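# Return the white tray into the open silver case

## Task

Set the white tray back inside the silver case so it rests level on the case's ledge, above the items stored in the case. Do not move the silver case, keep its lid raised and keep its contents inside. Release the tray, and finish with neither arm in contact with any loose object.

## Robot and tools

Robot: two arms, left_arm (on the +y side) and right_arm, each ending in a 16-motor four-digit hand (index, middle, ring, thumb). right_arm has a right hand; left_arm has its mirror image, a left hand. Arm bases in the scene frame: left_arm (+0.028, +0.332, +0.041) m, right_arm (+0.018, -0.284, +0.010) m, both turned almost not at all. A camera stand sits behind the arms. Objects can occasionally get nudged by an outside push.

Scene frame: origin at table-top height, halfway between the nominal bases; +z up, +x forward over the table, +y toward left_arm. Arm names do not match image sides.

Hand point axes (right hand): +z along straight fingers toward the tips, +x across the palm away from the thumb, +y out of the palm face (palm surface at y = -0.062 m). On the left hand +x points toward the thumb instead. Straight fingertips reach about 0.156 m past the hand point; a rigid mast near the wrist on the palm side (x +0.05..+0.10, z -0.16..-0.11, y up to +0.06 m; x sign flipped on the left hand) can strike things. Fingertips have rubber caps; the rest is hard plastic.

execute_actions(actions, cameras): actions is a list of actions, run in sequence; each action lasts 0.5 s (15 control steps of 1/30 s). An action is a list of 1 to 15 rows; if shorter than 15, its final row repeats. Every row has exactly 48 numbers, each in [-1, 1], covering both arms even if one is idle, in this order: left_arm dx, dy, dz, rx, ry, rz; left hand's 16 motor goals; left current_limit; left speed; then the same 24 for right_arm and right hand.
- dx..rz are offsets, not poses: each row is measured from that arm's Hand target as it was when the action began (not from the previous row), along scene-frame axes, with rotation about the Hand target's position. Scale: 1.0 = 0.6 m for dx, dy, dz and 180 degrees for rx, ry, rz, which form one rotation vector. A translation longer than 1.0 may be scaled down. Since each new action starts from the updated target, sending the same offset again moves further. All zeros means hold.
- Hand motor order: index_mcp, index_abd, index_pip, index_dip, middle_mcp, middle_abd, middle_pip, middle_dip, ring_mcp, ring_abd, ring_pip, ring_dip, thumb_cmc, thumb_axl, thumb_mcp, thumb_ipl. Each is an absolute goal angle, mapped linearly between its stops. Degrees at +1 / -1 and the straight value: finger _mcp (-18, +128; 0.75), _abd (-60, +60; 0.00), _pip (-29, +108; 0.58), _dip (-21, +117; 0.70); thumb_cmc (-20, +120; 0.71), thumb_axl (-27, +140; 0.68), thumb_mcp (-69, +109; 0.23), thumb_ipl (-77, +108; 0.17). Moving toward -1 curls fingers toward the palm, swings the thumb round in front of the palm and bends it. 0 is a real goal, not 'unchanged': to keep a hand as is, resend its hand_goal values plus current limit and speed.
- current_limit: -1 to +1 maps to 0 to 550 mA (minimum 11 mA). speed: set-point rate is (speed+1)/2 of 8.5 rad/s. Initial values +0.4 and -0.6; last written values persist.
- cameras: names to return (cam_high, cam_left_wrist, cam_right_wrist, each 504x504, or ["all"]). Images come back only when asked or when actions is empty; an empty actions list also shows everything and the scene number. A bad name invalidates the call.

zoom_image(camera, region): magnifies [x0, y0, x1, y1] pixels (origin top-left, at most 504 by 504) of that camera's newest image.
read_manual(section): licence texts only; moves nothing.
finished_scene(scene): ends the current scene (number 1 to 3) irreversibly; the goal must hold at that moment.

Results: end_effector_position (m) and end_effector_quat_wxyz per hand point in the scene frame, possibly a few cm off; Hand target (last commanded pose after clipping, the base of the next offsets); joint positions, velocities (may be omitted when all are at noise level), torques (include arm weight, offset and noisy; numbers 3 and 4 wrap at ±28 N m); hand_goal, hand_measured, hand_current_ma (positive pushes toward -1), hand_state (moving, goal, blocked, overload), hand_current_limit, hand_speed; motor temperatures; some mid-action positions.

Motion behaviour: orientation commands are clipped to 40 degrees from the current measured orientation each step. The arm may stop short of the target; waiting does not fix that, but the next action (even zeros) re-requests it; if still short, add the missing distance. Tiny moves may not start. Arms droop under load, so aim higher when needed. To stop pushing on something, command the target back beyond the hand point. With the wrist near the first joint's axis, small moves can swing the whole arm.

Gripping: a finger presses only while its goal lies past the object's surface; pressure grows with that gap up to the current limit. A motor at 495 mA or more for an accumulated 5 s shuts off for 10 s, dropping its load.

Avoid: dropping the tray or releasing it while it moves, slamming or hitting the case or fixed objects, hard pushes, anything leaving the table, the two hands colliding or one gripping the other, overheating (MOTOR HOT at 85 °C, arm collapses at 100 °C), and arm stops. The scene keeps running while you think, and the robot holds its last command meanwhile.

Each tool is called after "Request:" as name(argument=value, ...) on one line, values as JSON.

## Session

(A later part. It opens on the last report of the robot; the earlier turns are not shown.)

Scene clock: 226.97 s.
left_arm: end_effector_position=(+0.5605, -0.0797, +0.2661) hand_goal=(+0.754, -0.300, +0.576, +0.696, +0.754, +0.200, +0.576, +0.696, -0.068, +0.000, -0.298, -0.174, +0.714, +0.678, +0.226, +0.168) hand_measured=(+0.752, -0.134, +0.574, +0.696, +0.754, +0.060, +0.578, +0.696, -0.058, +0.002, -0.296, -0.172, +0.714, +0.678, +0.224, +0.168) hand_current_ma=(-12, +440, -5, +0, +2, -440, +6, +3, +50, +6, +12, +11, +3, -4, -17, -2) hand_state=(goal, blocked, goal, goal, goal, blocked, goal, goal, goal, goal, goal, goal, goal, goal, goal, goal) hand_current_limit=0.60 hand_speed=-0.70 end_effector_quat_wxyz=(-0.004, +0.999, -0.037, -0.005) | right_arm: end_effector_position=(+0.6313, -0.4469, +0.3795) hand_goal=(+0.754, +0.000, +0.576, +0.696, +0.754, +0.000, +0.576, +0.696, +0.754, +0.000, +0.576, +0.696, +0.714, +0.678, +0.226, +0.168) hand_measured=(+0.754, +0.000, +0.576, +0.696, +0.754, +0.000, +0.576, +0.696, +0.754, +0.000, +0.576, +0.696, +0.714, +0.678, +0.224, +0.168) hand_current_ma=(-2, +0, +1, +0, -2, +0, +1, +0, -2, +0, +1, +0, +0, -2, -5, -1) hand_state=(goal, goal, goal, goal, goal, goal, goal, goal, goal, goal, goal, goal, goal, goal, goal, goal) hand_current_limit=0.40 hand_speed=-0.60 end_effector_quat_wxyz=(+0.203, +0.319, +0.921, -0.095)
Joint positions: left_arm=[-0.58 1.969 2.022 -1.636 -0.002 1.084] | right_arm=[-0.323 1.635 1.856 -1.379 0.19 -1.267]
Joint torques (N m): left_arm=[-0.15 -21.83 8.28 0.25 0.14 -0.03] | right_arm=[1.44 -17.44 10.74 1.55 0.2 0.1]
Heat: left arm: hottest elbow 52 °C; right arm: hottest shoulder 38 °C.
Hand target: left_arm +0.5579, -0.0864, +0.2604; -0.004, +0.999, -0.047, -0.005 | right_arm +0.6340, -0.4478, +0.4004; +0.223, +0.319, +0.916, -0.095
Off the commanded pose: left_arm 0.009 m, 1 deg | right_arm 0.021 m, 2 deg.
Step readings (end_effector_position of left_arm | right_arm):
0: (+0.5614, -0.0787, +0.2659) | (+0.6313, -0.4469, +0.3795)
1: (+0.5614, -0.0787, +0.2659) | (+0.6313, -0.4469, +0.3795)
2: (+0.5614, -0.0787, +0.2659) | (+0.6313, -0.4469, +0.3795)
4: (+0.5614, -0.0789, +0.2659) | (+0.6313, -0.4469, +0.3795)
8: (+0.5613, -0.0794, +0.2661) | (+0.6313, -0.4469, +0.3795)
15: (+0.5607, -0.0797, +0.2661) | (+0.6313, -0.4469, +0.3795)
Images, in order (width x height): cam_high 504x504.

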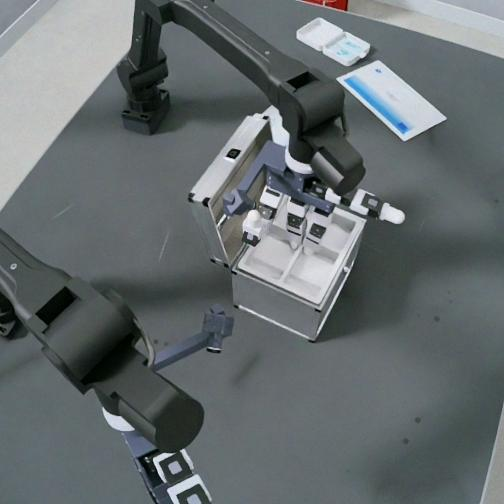

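Request:
execute_actions(actions=[[[0,0,-0.005,0,0,0,0.754,-0.3,0.576,0.696,0.754,0.2,0.576,0.696,-0.068,0,-0.299,-0.174,0.714,0.678,0.226,0.168,0.6,-0.7,0,0,0,0,0,0,0.754,0,0.576,0.696,0.754,0,0.576,0.696,0.754,0,0.576,0.696,0.714,0.678,0.226,0.168,0.4,-0.6],[0.002,0.0,-0.014,0,0,0,0.754,-0.3,0.576,0.696,0.754,0.2,0.576,0.696,-0.068,0,-0.299,-0.174,0.714,0.678,0.226,0.168,0.6,-0.7,0,0,0,0,0,0,0.754,0,0.576,0.696,0.754,0,0.576,0.696,0.754,0,0.576,0.696,0.714,0.678,0.226,0.168,0.4,-0.6]]], cameras=["cam_high"])

Request:
zoom_image(camera="cam_high", region=[285, 265, 345, 325])

Request:
zoom_image(camera="cam_high", region=[222, 235, 282, 295])

Request:
zoom_image(camera="cam_high", region=[330, 190, 390, 250])

Scene clock: 235.50 s.
left_arm: end_effector_position=(+0.5608, -0.0799, +0.2584) hand_goal=(+0.754, -0.300, +0.576, +0.696, +0.754, +0.200, +0.576, +0.696, -0.068, +0.000, -0.298, -0.174, +0.714, +0.678, +0.226, +0.168) hand_measured=(+0.752, -0.134, +0.574, +0.696, +0.754, +0.060, +0.578, +0.696, -0.058, +0.002, -0.296, -0.172, +0.714, +0.678, +0.224, +0.168) hand_current_ma=(-12, +440, -5, +0, +1, -440, +6, +3, +50, +6, +12, +11, +3, -4, -17, -2) hand_state=(goal, blocked, goal, goal, goal, blocked, goal, goal, goal, goal, goal, goal, goal, goal, goal, goal) hand_current_limit=0.60 hand_speed=-0.70 end_effector_quat_wxyz=(-0.004, +0.999, -0.038, -0.005) | right_arm: end_effector_position=(+0.6313, -0.4469, +0.3795) hand_goal=(+0.754, +0.000, +0.576, +0.696, +0.754, +0.000, +0.576, +0.696, +0.754, +0.000, +0.576, +0.696, +0.714, +0.678, +0.226, +0.168) hand_measured=(+0.754, +0.000, +0.576, +0.696, +0.754, +0.000, +0.576, +0.696, +0.754, +0.000, +0.576, +0.696, +0.714, +0.678, +0.224, +0.168) hand_current_ma=(-2, +0, +1, +0, -2, +0, +1, +0, -2, +0, +1, +0, +0, -2, -5, -1) hand_state=(goal, goal, goal, goal, goal, goal, goal, goal, goal, goal, goal, goal, goal, goal, goal, goal) hand_current_limit=0.40 hand_speed=-0.60 end_effector_quat_wxyz=(+0.203, +0.319, +0.921, -0.095)
Joint positions: left_arm=[-0.58 1.969 2.001 -1.615 -0.002 1.085] | right_arm=[-0.323 1.635 1.856 -1.379 0.19 -1.267]
Joint torques (N m): left_arm=[-0.03 -21.6 8.39 0.25 0.14 -0.04] | right_arm=[1.67 -17.38 10.74 1.62 0.22 0.09]
Heat: left arm: hottest elbow 52 °C; right arm: hottest shoulder 38 °C.
Hand target: left_arm +0.5590, -0.0863, +0.2519; -0.004, +0.999, -0.047, -0.005 | right_arm +0.6340, -0.4478, +0.4004; +0.223, +0.319, +0.916, -0.095
Off the commanded pose: left_arm 0.009 m, 1 deg | right_arm 0.021 m, 2 deg.
Step readings (end_effector_position of left_arm | right_arm):
0: (+0.5605, -0.0797, +0.2661) | (+0.6313, -0.4469, +0.3795)
1: (+0.5605, -0.0797, +0.2661) | (+0.6313, -0.4469, +0.3795)
2: (+0.5606, -0.0798, +0.2659) | (+0.6313, -0.4469, +0.3795)
4: (+0.5610, -0.0801, +0.2644) | (+0.6313, -0.4469, +0.3795)
8: (+0.5608, -0.0800, +0.2599) | (+0.6313, -0.4469, +0.3795)
15: (+0.5608, -0.0799, +0.2584) | (+0.6313, -0.4469, +0.3795)
Images, in order (width x height): cam_high 504x504.

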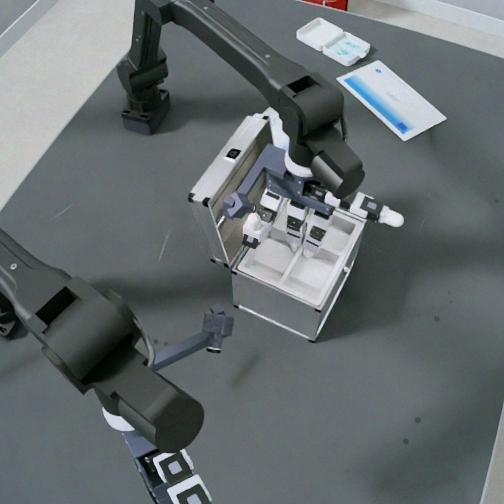

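Scaled by 8.400 from the camera's 504x504 image, which has a finer 720x720 frame.

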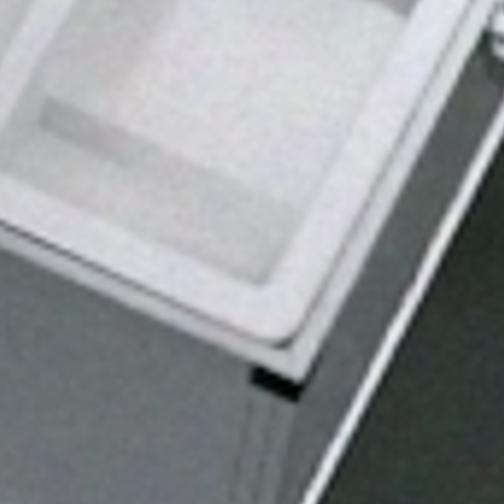

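Scaled by 8.400 from the camera's 504x504 image, which has a finer 720x720 frame.

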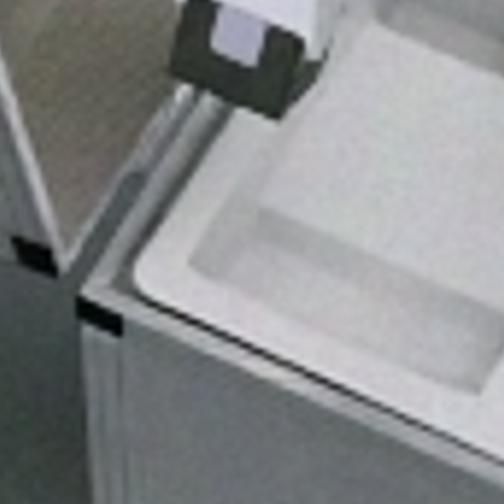

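Scaled by 8.400 from the camera's 504x504 image, which has a finer 720x720 frame.

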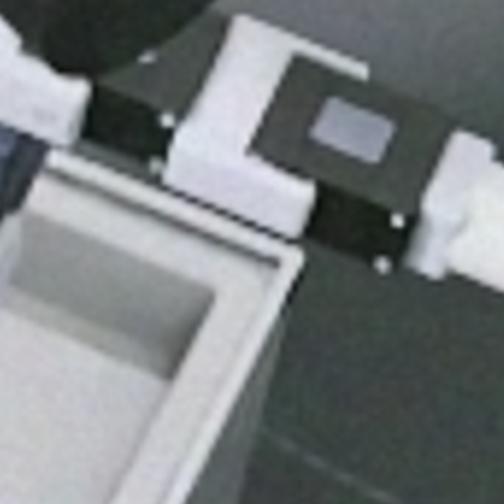

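Request:
execute_actions(actions=[[[0,0,-0.005,0,0,0,0.754,-0.3,0.576,0.696,0.754,0.2,0.576,0.696,-0.068,0,-0.299,-0.174,0.714,0.678,0.226,0.168,0.6,-0.7,0,0,0,0,0,0,0.754,0,0.576,0.696,0.754,0,0.576,0.696,0.754,0,0.576,0.696,0.714,0.678,0.226,0.168,0.4,-0.6],[0.0,0.0,-0.011,0,0,0,0.754,-0.3,0.576,0.696,0.754,0.2,0.576,0.696,-0.068,0,-0.299,-0.174,0.714,0.678,0.226,0.168,0.6,-0.7,0,0,0,0,0,0,0.754,0,0.576,0.696,0.754,0,0.576,0.696,0.754,0,0.576,0.696,0.714,0.678,0.226,0.168,0.4,-0.6]]], cameras=["cam_high"])

Request:
zoom_image(camera="cam_high", region=[285, 265, 345, 325])

Request:
zoom_image(camera="cam_high", region=[222, 235, 282, 295])

Request:
zoom_image(camera="cam_high", region=[330, 190, 390, 250])

Scene clock: 241.13 s.
left_arm: end_effector_position=(+0.5614, -0.0803, +0.2555) hand_goal=(+0.754, -0.300, +0.576, +0.696, +0.754, +0.200, +0.576, +0.696, -0.068, +0.000, -0.298, -0.174, +0.714, +0.678, +0.226, +0.168) hand_measured=(+0.752, -0.134, +0.574, +0.696, +0.754, +0.060, +0.578, +0.696, -0.058, +0.002, -0.296, -0.172, +0.714, +0.678, +0.224, +0.168) hand_current_ma=(-9, +440, -5, +0, +1, -440, +6, +3, +50, +6, +12, +11, +3, -4, -17, -2) hand_state=(goal, blocked, goal, goal, goal, blocked, goal, goal, goal, goal, goal, goal, goal, goal, goal, goal) hand_current_limit=0.60 hand_speed=-0.70 end_effector_quat_wxyz=(-0.003, +0.999, -0.038, -0.003) | right_arm: end_effector_position=(+0.6313, -0.4469, +0.3795) hand_goal=(+0.754, +0.000, +0.576, +0.696, +0.754, +0.000, +0.576, +0.696, +0.754, +0.000, +0.576, +0.696, +0.714, +0.678, +0.226, +0.168) hand_measured=(+0.754, +0.000, +0.576, +0.696, +0.754, +0.000, +0.576, +0.696, +0.754, +0.000, +0.576, +0.696, +0.714, +0.678, +0.224, +0.168) hand_current_ma=(-2, +0, +1, +0, -2, +0, +1, +0, -2, +0, +1, +0, +0, -2, -5, -1) hand_state=(goal, goal, goal, goal, goal, goal, goal, goal, goal, goal, goal, goal, goal, goal, goal, goal) hand_current_limit=0.40 hand_speed=-0.60 end_effector_quat_wxyz=(+0.203, +0.319, +0.921, -0.095)
Joint positions: left_arm=[-0.58 1.969 1.993 -1.605 -0.002 1.085] | right_arm=[-0.323 1.635 1.856 -1.379 0.19 -1.267]
Joint torques (N m): left_arm=[-0.03 -21.66 7.75 0.57 0.14 -0.05] | right_arm=[1.38 -17.49 10.77 1.7 0.22 0.08]
Heat: left arm: hottest elbow 52 °C; right arm: hottest shoulder 38 °C.
Hand target: left_arm +0.5591, -0.0863, +0.2454; -0.004, +0.999, -0.047, -0.005 | right_arm +0.6340, -0.4478, +0.4004; +0.223, +0.319, +0.916, -0.095
Off the commanded pose: left_arm 0.012 m, 1 deg | right_arm 0.021 m, 2 deg.
Step readings (end_effector_position of left_arm | right_arm):
0: (+0.5608, -0.0799, +0.2584) | (+0.6313, -0.4469, +0.3795)
1: (+0.5608, -0.0800, +0.2585) | (+0.6313, -0.4469, +0.3795)
2: (+0.5608, -0.0800, +0.2583) | (+0.6313, -0.4469, +0.3795)
4: (+0.5614, -0.0803, +0.2571) | (+0.6313, -0.4469, +0.3795)
8: (+0.5614, -0.0803, +0.2555) | (+0.6313, -0.4469, +0.3795)
15: (+0.5614, -0.0803, +0.2555) | (+0.6313, -0.4469, +0.3795)
Images, in order (width x height): cam_high 504x504.

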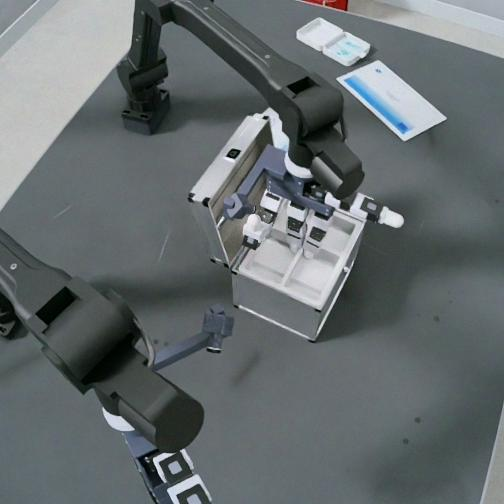

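Scaled by 8.400 from the camera's 504x504 image, which has a finer 720x720 frame.

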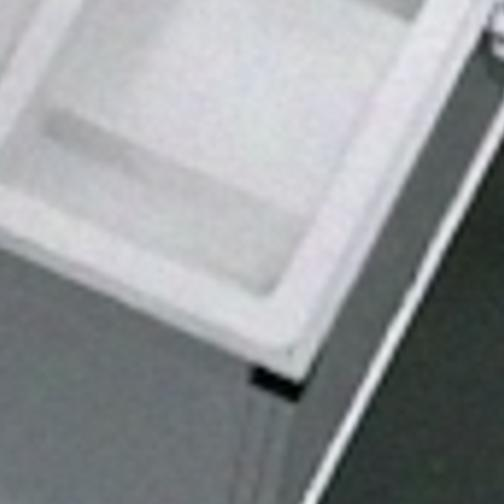

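Scaled by 8.400 from the camera's 504x504 image, which has a finer 720x720 frame.

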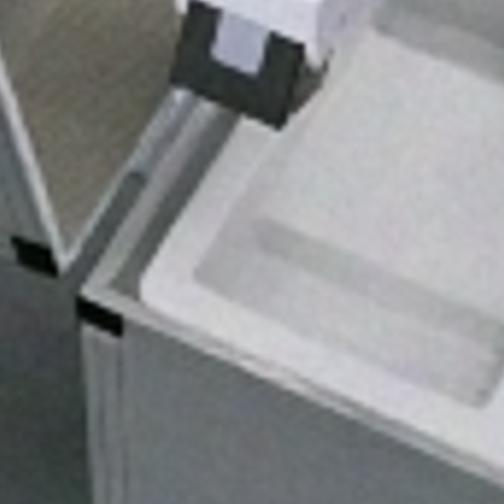

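Scaled by 8.400 from the camera's 504x504 image, which has a finer 720x720 frame.

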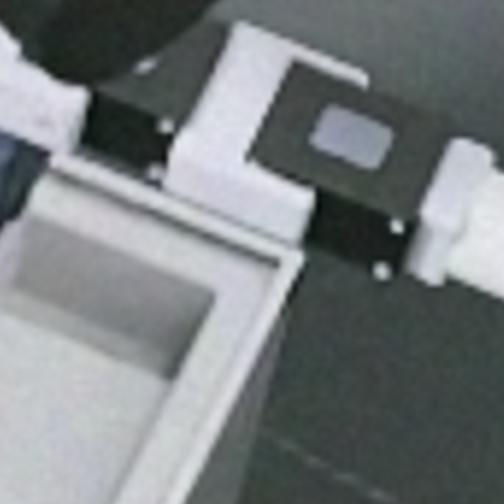

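Request:
zoom_image(camera="cam_high", region=[305, 280, 335, 310])

Request:
zoom_image(camera="cam_high", region=[340, 215, 380, 255])

Scaled by 16.800 from the camera's 504x504 image, which has a finer 720x720 frame.

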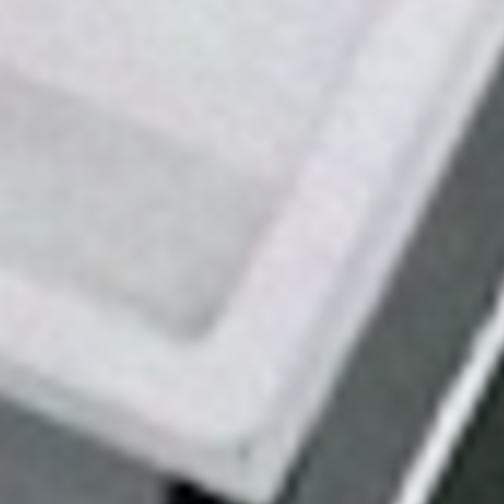

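Scaled by 12.600 from the camera's 504x504 image, which has a finer 720x720 frame.

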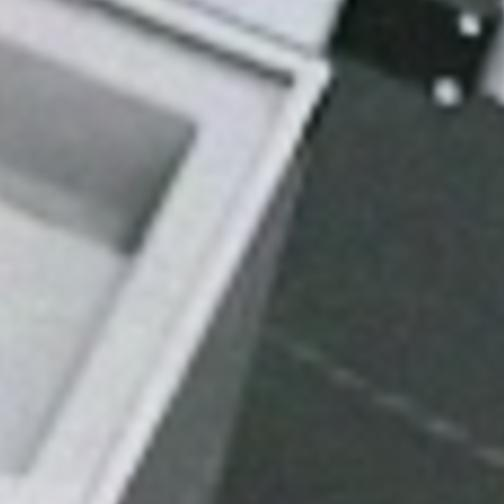

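Request:
execute_actions(actions=[[[0,0,0.01,0,0,0,0.754,0.0,0.576,0.696,0.754,-0.05,0.576,0.696,-0.068,0,-0.299,-0.174,0.714,0.678,0.226,0.168,0.4,-0.85,0,0,0,0,0,0,0.754,0,0.576,0.696,0.754,0,0.576,0.696,0.754,0,0.576,0.696,0.714,0.678,0.226,0.168,0.4,-0.6]]], cameras=["cam_high"])

Request:
zoom_image(camera="cam_high", region=[220, 160, 390, 330])

Scene clock: 253.40 s.
left_arm: end_effector_position=(+0.5605, -0.0805, +0.2554) hand_goal=(+0.754, +0.000, +0.576, +0.696, +0.754, -0.050, +0.576, +0.696, -0.068, +0.000, -0.298, -0.174, +0.714, +0.678, +0.226, +0.168) hand_measured=(+0.760, -0.084, +0.580, +0.696, +0.754, -0.046, +0.578, +0.696, -0.058, +0.002, -0.296, -0.172, +0.714, +0.678, +0.224, +0.168) hand_current_ma=(+33, -358, +16, +4, +1, +13, +6, +3, +50, +6, +12, +11, +3, -4, -17, -2) hand_state=(goal, blocked, goal, goal, goal, goal, goal, goal, goal, goal, goal, goal, goal, goal, goal, goal) hand_current_limit=0.40 hand_speed=-0.85 end_effector_quat_wxyz=(-0.004, +0.999, -0.039, -0.005) | right_arm: end_effector_position=(+0.6313, -0.4469, +0.3795) hand_goal=(+0.754, +0.000, +0.576, +0.696, +0.754, +0.000, +0.576, +0.696, +0.754, +0.000, +0.576, +0.696, +0.714, +0.678, +0.226, +0.168) hand_measured=(+0.754, +0.000, +0.576, +0.696, +0.754, +0.000, +0.576, +0.696, +0.754, +0.000, +0.576, +0.696, +0.714, +0.678, +0.224, +0.168) hand_current_ma=(-2, +0, +1, +0, -2, +0, +1, +0, -2, +0, +1, +0, +0, -2, -5, -1) hand_state=(goal, goal, goal, goal, goal, goal, goal, goal, goal, goal, goal, goal, goal, goal, goal, goal) hand_current_limit=0.40 hand_speed=-0.60 end_effector_quat_wxyz=(+0.203, +0.319, +0.921, -0.095)
Joint positions: left_arm=[-0.581 1.969 1.993 -1.607 -0.002 1.086] | right_arm=[-0.323 1.635 1.856 -1.379 0.19 -1.267]
Joint torques (N m): left_arm=[0.03 -21.6 8.83 -0.01 0.13 -0.05] | right_arm=[1.67 -17.55 10.69 1.61 0.2 0.09]
Heat: left arm: hottest elbow 52 °C; right arm: hottest shoulder 38 °C.
Hand target: left_arm +0.5590, -0.0864, +0.2514; -0.004, +0.999, -0.047, -0.005 | right_arm +0.6340, -0.4478, +0.4004; +0.223, +0.319, +0.916, -0.095
Off the commanded pose: left_arm 0.007 m, 1 deg | right_arm 0.021 m, 2 deg.
Step readings (end_effector_position of left_arm | right_arm):
0: (+0.5614, -0.0803, +0.2555) | (+0.6313, -0.4469, +0.3795)
1: (+0.5614, -0.0803, +0.2555) | (+0.6313, -0.4469, +0.3795)
2: (+0.5614, -0.0803, +0.2555) | (+0.6313, -0.4469, +0.3795)
4: (+0.5614, -0.0803, +0.2555) | (+0.6313, -0.4469, +0.3795)
8: (+0.5614, -0.0803, +0.2555) | (+0.6313, -0.4469, +0.3795)
15: (+0.5607, -0.0803, +0.2554) | (+0.6313, -0.4469, +0.3795)
Images, in order (width x height): cam_high 504x504.

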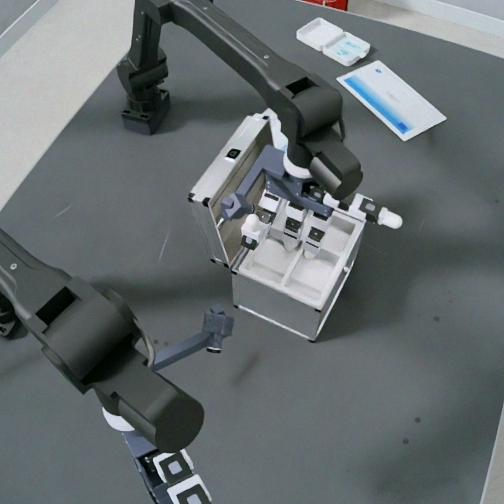

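Scaled by 2.965 from the camera's 504x504 image, which has a finer 720x720 frame.

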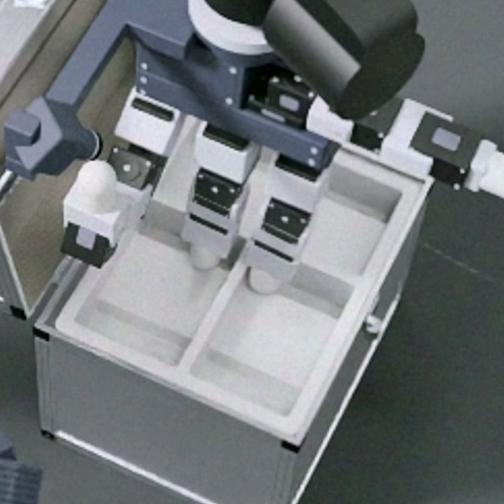

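Request:
execute_actions(actions=[[[0,0,0.02,0,0,0,0.754,-0.06,0.576,0.696,0.754,-0.06,0.576,0.696,-0.068,0,-0.299,-0.174,0.714,0.678,0.226,0.168,0.4,-0.85,0,0,0,0,0,0,0.754,0,0.576,0.696,0.754,0,0.576,0.696,0.754,0,0.576,0.696,0.714,0.678,0.226,0.168,0.4,-0.6],[0,0,0.035,0,0,0,0.754,-0.06,0.576,0.696,0.754,-0.06,0.576,0.696,-0.068,0,-0.299,-0.174,0.714,0.678,0.226,0.168,0.4,-0.85,0,0,0,0,0,0,0.754,0,0.576,0.696,0.754,0,0.576,0.696,0.754,0,0.576,0.696,0.714,0.678,0.226,0.168,0.4,-0.6]]], cameras=["cam_high"])

Request:
zoom_image(camera="cam_high", region=[220, 160, 390, 330])

Scene clock: 260.53 s.
left_arm: end_effector_position=(+0.5541, -0.0764, +0.2581) hand_goal=(+0.754, -0.060, +0.576, +0.696, +0.754, -0.060, +0.576, +0.696, -0.068, +0.000, -0.298, -0.174, +0.714, +0.678, +0.226, +0.168) hand_measured=(+0.750, -0.058, +0.576, +0.696, +0.754, -0.056, +0.578, +0.696, -0.058, +0.002, -0.296, -0.172, +0.714, +0.678, +0.224, +0.168) hand_current_ma=(-19, +7, -3, +2, +1, +14, +6, +3, +50, +6, +12, +11, +3, -4, -17, -2) hand_state=(goal, goal, goal, goal, goal, goal, goal, goal, goal, goal, goal, goal, goal, goal, goal, goal) hand_current_limit=0.40 hand_speed=-0.85 end_effector_quat_wxyz=(-0.011, +0.999, -0.039, -0.018) | right_arm: end_effector_position=(+0.6313, -0.4469, +0.3795) hand_goal=(+0.754, +0.000, +0.576, +0.696, +0.754, +0.000, +0.576, +0.696, +0.754, +0.000, +0.576, +0.696, +0.714, +0.678, +0.226, +0.168) hand_measured=(+0.754, +0.000, +0.576, +0.696, +0.754, +0.000, +0.576, +0.696, +0.754, +0.000, +0.576, +0.696, +0.714, +0.678, +0.224, +0.168) hand_current_ma=(-2, +0, +1, +0, -2, +0, +1, +0, -2, +0, +1, +0, +0, -2, -5, -1) hand_state=(goal, goal, goal, goal, goal, goal, goal, goal, goal, goal, goal, goal, goal, goal, goal, goal) hand_current_limit=0.40 hand_speed=-0.60 end_effector_quat_wxyz=(+0.203, +0.319, +0.921, -0.095)
Joint positions: left_arm=[-0.581 1.969 2.004 -1.648 -0.002 1.086] | right_arm=[-0.323 1.635 1.856 -1.379 0.19 -1.267]
Joint torques (N m): left_arm=[0.03 -21.54 11.82 -0.68 0.13 -0.05] | right_arm=[1.61 -17.44 10.73 1.61 0.2 0.08]
Heat: left arm: hottest elbow 53 °C; right arm: hottest shoulder 38 °C.
Hand target: left_arm +0.5590, -0.0864, +0.2724; -0.004, +0.999, -0.047, -0.005 | right_arm +0.6340, -0.4478, +0.4004; +0.223, +0.319, +0.916, -0.095
Off the commanded pose: left_arm 0.018 m, 2 deg | right_arm 0.021 m, 2 deg.
Step readings (end_effector_position of left_arm | right_arm):
0: (+0.5605, -0.0805, +0.2554) | (+0.6313, -0.4469, +0.3795)
1: (+0.5605, -0.0805, +0.2554) | (+0.6313, -0.4469, +0.3795)
2: (+0.5600, -0.0802, +0.2553) | (+0.6313, -0.4469, +0.3795)
4: (+0.5586, -0.0793, +0.2555) | (+0.6313, -0.4469, +0.3795)
8: (+0.5555, -0.0773, +0.2563) | (+0.6313, -0.4469, +0.3795)
15: (+0.5542, -0.0765, +0.2576) | (+0.6313, -0.4469, +0.3795)
Images, in order (width x height): cam_high 504x504.

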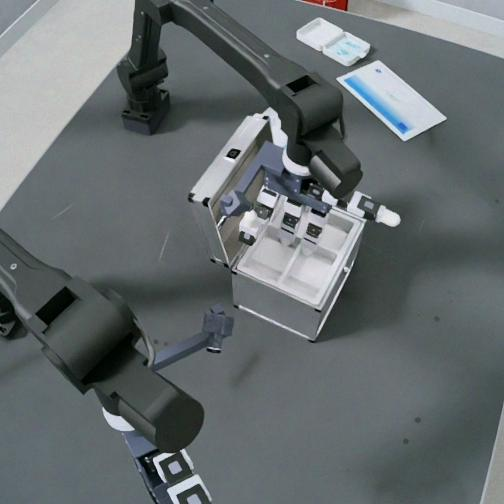

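Scaled by 2.965 from the camera's 504x504 image, which has a finer 720x720 frame.

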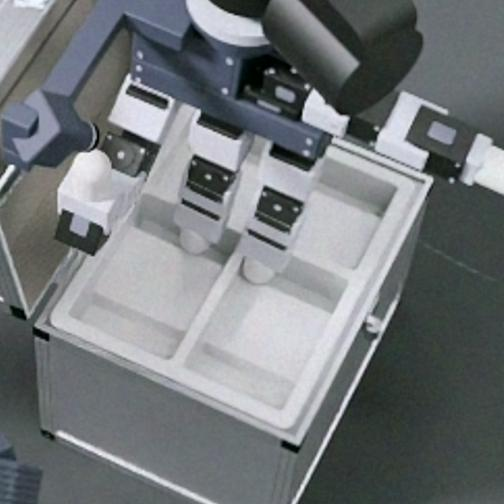

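Request:
execute_actions(actions=[[[0.005,0,0.02,0,0,0,0.754,0.1,0.576,0.696,0.754,-0.06,0.576,0.696,-0.068,0,-0.299,-0.174,0.714,0.678,0.226,0.168,0.4,-0.8,0,0,0,0,0,0,0.754,0,0.576,0.696,0.754,0,0.576,0.696,0.754,0,0.576,0.696,0.714,0.678,0.226,0.168,0.4,-0.6],[0.01,0,0.04,0,0,0,0.754,0.1,0.576,0.696,0.754,-0.06,0.576,0.696,-0.068,0,-0.299,-0.174,0.714,0.678,0.226,0.168,0.4,-0.8,0,0,0,0,0,0,0.754,0,0.576,0.696,0.754,0,0.576,0.696,0.754,0,0.576,0.696,0.714,0.678,0.226,0.168,0.4,-0.6]]], cameras=["cam_high"])

Request:
zoom_image(camera="cam_high", region=[220, 160, 390, 330])

Scene clock: 265.40 s.
left_arm: end_effector_position=(+0.5592, -0.0799, +0.2824) hand_goal=(+0.754, +0.100, +0.576, +0.696, +0.754, -0.060, +0.576, +0.696, -0.068, +0.000, -0.298, -0.174, +0.714, +0.678, +0.226, +0.168) hand_measured=(+0.750, +0.096, +0.576, +0.696, +0.754, -0.056, +0.578, +0.696, -0.058, +0.002, -0.296, -0.172, +0.714, +0.678, +0.224, +0.168) hand_current_ma=(-19, -14, -3, +2, +1, +13, +6, +3, +50, +6, +12, +11, +3, -4, -17, -2) hand_state=(goal, goal, goal, goal, goal, goal, goal, goal, goal, goal, goal, goal, goal, goal, goal, goal) hand_current_limit=0.40 hand_speed=-0.80 end_effector_quat_wxyz=(-0.003, +0.999, -0.040, -0.004) | right_arm: end_effector_position=(+0.6313, -0.4469, +0.3795) hand_goal=(+0.754, +0.000, +0.576, +0.696, +0.754, +0.000, +0.576, +0.696, +0.754, +0.000, +0.576, +0.696, +0.714, +0.678, +0.226, +0.168) hand_measured=(+0.754, +0.000, +0.576, +0.696, +0.754, +0.000, +0.576, +0.696, +0.754, +0.000, +0.576, +0.696, +0.714, +0.678, +0.224, +0.168) hand_current_ma=(-2, +0, +1, +0, -2, +0, +1, +0, -2, +0, +1, +0, +0, -2, -5, -1) hand_state=(goal, goal, goal, goal, goal, goal, goal, goal, goal, goal, goal, goal, goal, goal, goal, goal) hand_current_limit=0.40 hand_speed=-0.60 end_effector_quat_wxyz=(+0.203, +0.319, +0.921, -0.095)
Joint positions: left_arm=[-0.581 1.969 2.064 -1.676 -0.002 1.089] | right_arm=[-0.323 1.635 1.856 -1.379 0.19 -1.267]
Joint torques (N m): left_arm=[0.5 -21.77 11.56 -0.54 0.27 -0.04] | right_arm=[1.38 -17.38 10.71 1.63 0.2 0.1]
Heat: left arm: hottest elbow 54 °C; right arm: hottest shoulder 38 °C.
Hand target: left_arm +0.5650, -0.0864, +0.2963; -0.004, +0.999, -0.047, -0.005 | right_arm +0.6340, -0.4478, +0.4004; +0.223, +0.319, +0.916, -0.095
Off the commanded pose: left_arm 0.016 m, 1 deg | right_arm 0.021 m, 2 deg.
joint sent to its limit (left arm) — joint 4 (wrist pitch), lower limit. The joint targets still meet the commanded pose.
Step readings (end_effector_position of left_arm | right_arm):
0: (+0.5541, -0.0764, +0.2581) | (+0.6313, -0.4469, +0.3795)
1: (+0.5541, -0.0764, +0.2582) | (+0.6313, -0.4469, +0.3795)
2: (+0.5538, -0.0763, +0.2592) | (+0.6313, -0.4469, +0.3795)
4: (+0.5536, -0.0762, +0.2630) | (+0.6313, -0.4469, +0.3795)
8: (+0.5571, -0.0784, +0.2755) | (+0.6313, -0.4469, +0.3795)
15: (+0.5594, -0.0800, +0.2825) | (+0.6313, -0.4469, +0.3795)
Images, in order (width x height): cam_high 504x504.

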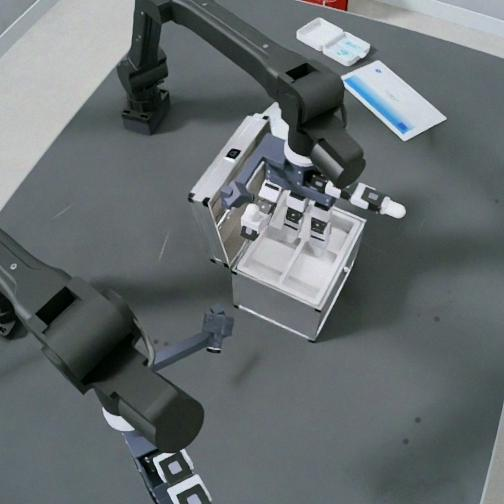

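Scaled by 2.965 from the camera's 504x504 image, which has a finer 720x720 frame.

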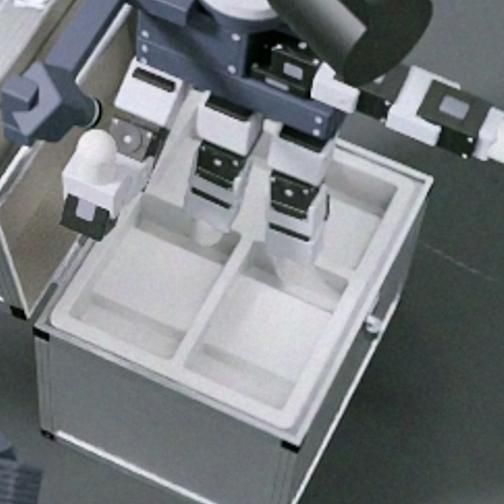

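Request:
execute_actions(actions=[[[0,0,0.03,0,0,0,0.754,0.1,0.576,0.696,0.754,-0.06,0.576,0.696,-0.068,0,-0.299,-0.174,0.714,0.678,0.226,0.168,0.4,-0.8,0,0,0,0,0,0,0.754,0,0.576,0.696,0.754,0,0.576,0.696,0.754,0,0.576,0.696,0.714,0.678,0.226,0.168,0.4,-0.6],[0.0,0.01,0.07,0,0,0,0.754,0.1,0.576,0.696,0.754,-0.06,0.576,0.696,-0.068,0,-0.299,-0.174,0.714,0.678,0.226,0.168,0.4,-0.8,0,0,0,0,0,0,0.754,0,0.576,0.696,0.754,0,0.576,0.696,0.754,0,0.576,0.696,0.714,0.678,0.226,0.168,0.4,-0.6]],[[0,0,0.03,0,0,0,0.754,0.1,0.576,0.696,0.754,-0.06,0.576,0.696,-0.068,0,-0.299,-0.174,0.714,0.678,0.226,0.168,0.4,-0.8,0,0,0,0,0,0,0.754,0,0.576,0.696,0.754,0,0.576,0.696,0.754,0,0.576,0.696,0.714,0.678,0.226,0.168,0.4,-0.6],[0.0,0.1,0.06,0,0,0,0.754,0.1,0.576,0.696,0.754,-0.06,0.576,0.696,-0.068,0,-0.299,-0.174,0.714,0.678,0.226,0.168,0.4,-0.8,0,0,0,0,0,0,0.754,0,0.576,0.696,0.754,0,0.576,0.696,0.754,0,0.576,0.696,0.714,0.678,0.226,0.168,0.4,-0.6]]], cameras=["cam_high"])

Request:
zoom_image(camera="cam_high", region=[220, 160, 390, 330])

Scene clock: 271.40 s.
left_arm: end_effector_position=(+0.5664, -0.0188, +0.3837) hand_goal=(+0.754, +0.100, +0.576, +0.696, +0.754, -0.060, +0.576, +0.696, -0.068, +0.000, -0.298, -0.174, +0.714, +0.678, +0.226, +0.168) hand_measured=(+0.752, +0.096, +0.576, +0.696, +0.754, -0.058, +0.578, +0.696, -0.058, +0.002, -0.296, -0.172, +0.714, +0.678, +0.224, +0.168) hand_current_ma=(-10, -14, -3, +2, +0, +10, +6, +3, +50, +6, +12, +11, +2, -4, -17, -2) hand_state=(goal, goal, goal, goal, goal, goal, goal, goal, goal, goal, goal, goal, goal, goal, goal, goal) hand_current_limit=0.40 hand_speed=-0.80 end_effector_quat_wxyz=(+0.038, +0.997, -0.035, +0.065) | right_arm: end_effector_position=(+0.6313, -0.4469, +0.3795) hand_goal=(+0.754, +0.000, +0.576, +0.696, +0.754, +0.000, +0.576, +0.696, +0.754, +0.000, +0.576, +0.696, +0.714, +0.678, +0.226, +0.168) hand_measured=(+0.754, +0.000, +0.576, +0.696, +0.754, +0.000, +0.576, +0.696, +0.754, +0.000, +0.576, +0.696, +0.714, +0.678, +0.224, +0.168) hand_current_ma=(-2, +0, +1, +0, -2, +0, +1, +0, -2, +0, +1, +0, +0, -2, -5, -1) hand_state=(goal, goal, goal, goal, goal, goal, goal, goal, goal, goal, goal, goal, goal, goal, goal, goal) hand_current_limit=0.40 hand_speed=-0.60 end_effector_quat_wxyz=(+0.203, +0.319, +0.921, -0.095)
Joint positions: left_arm=[-0.482 1.813 2.068 -1.676 0.014 1.177] | right_arm=[-0.323 1.635 1.856 -1.379 0.19 -1.267]
Joint torques (N m): left_arm=[0.85 -19.02 8.27 -0.1 0.25 -0.07] | right_arm=[1.38 -17.32 10.7 1.58 0.21 0.1]
Heat: left arm: hottest elbow 53 °C; right arm: hottest shoulder 38 °C.
Hand target: left_arm +0.5651, -0.0203, +0.3745; -0.004, +0.999, -0.047, -0.005 | right_arm +0.6340, -0.4478, +0.4004; +0.223, +0.319, +0.916, -0.095
Off the commanded pose: left_arm 0.010 m, 9 deg | right_arm 0.021 m, 2 deg.
joint sent to its limit (left arm) — joint 4 (wrist pitch), lower limit. The joint targets are off in orientation, not in position.
Step readings (end_effector_position of left_arm | right_arm):
0: (+0.5592, -0.0799, +0.2824) | (+0.6313, -0.4469, +0.3795)
1: (+0.5592, -0.0800, +0.2824) | (+0.6313, -0.4469, +0.3795)
2: (+0.5592, -0.0800, +0.2825) | (+0.6313, -0.4469, +0.3795)
4: (+0.5588, -0.0805, +0.2837) | (+0.6313, -0.4469, +0.3795)
8: (+0.5577, -0.0804, +0.2898) | (+0.6313, -0.4469, +0.3795)
15: (+0.5568, -0.0802, +0.3099) | (+0.6313, -0.4469, +0.3795)
16: (+0.5569, -0.0803, +0.3124) | (+0.6313, -0.4469, +0.3795)
17: (+0.5568, -0.0802, +0.3145) | (+0.6313, -0.4469, +0.3795)
19: (+0.5561, -0.0774, +0.3213) | (+0.6313, -0.4469, +0.3795)
23: (+0.5596, -0.0590, +0.3426) | (+0.6313, -0.4469, +0.3795)
30: (+0.5686, -0.0208, +0.3829) | (+0.6313, -0.4469, +0.3795)
Images, in order (width x height): cam_high 504x504.

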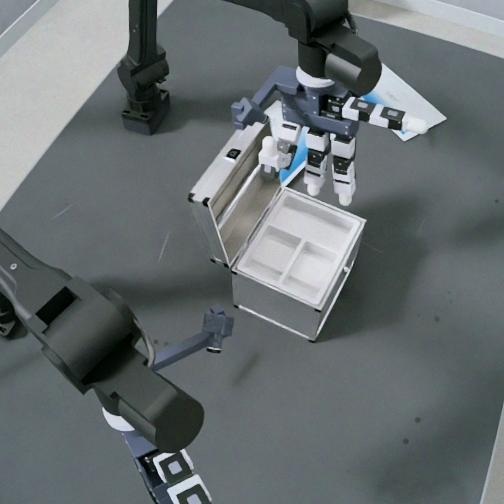

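Scaled by 2.965 from the camera's 504x504 image, which has a finer 720x720 frame.

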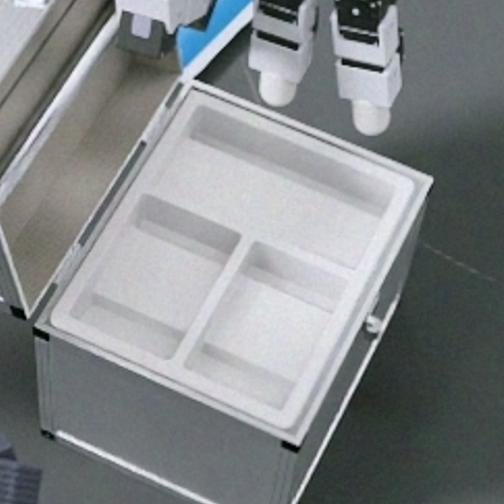

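Request:
finished_scene(scene=2)

The scene is finished: the task was done.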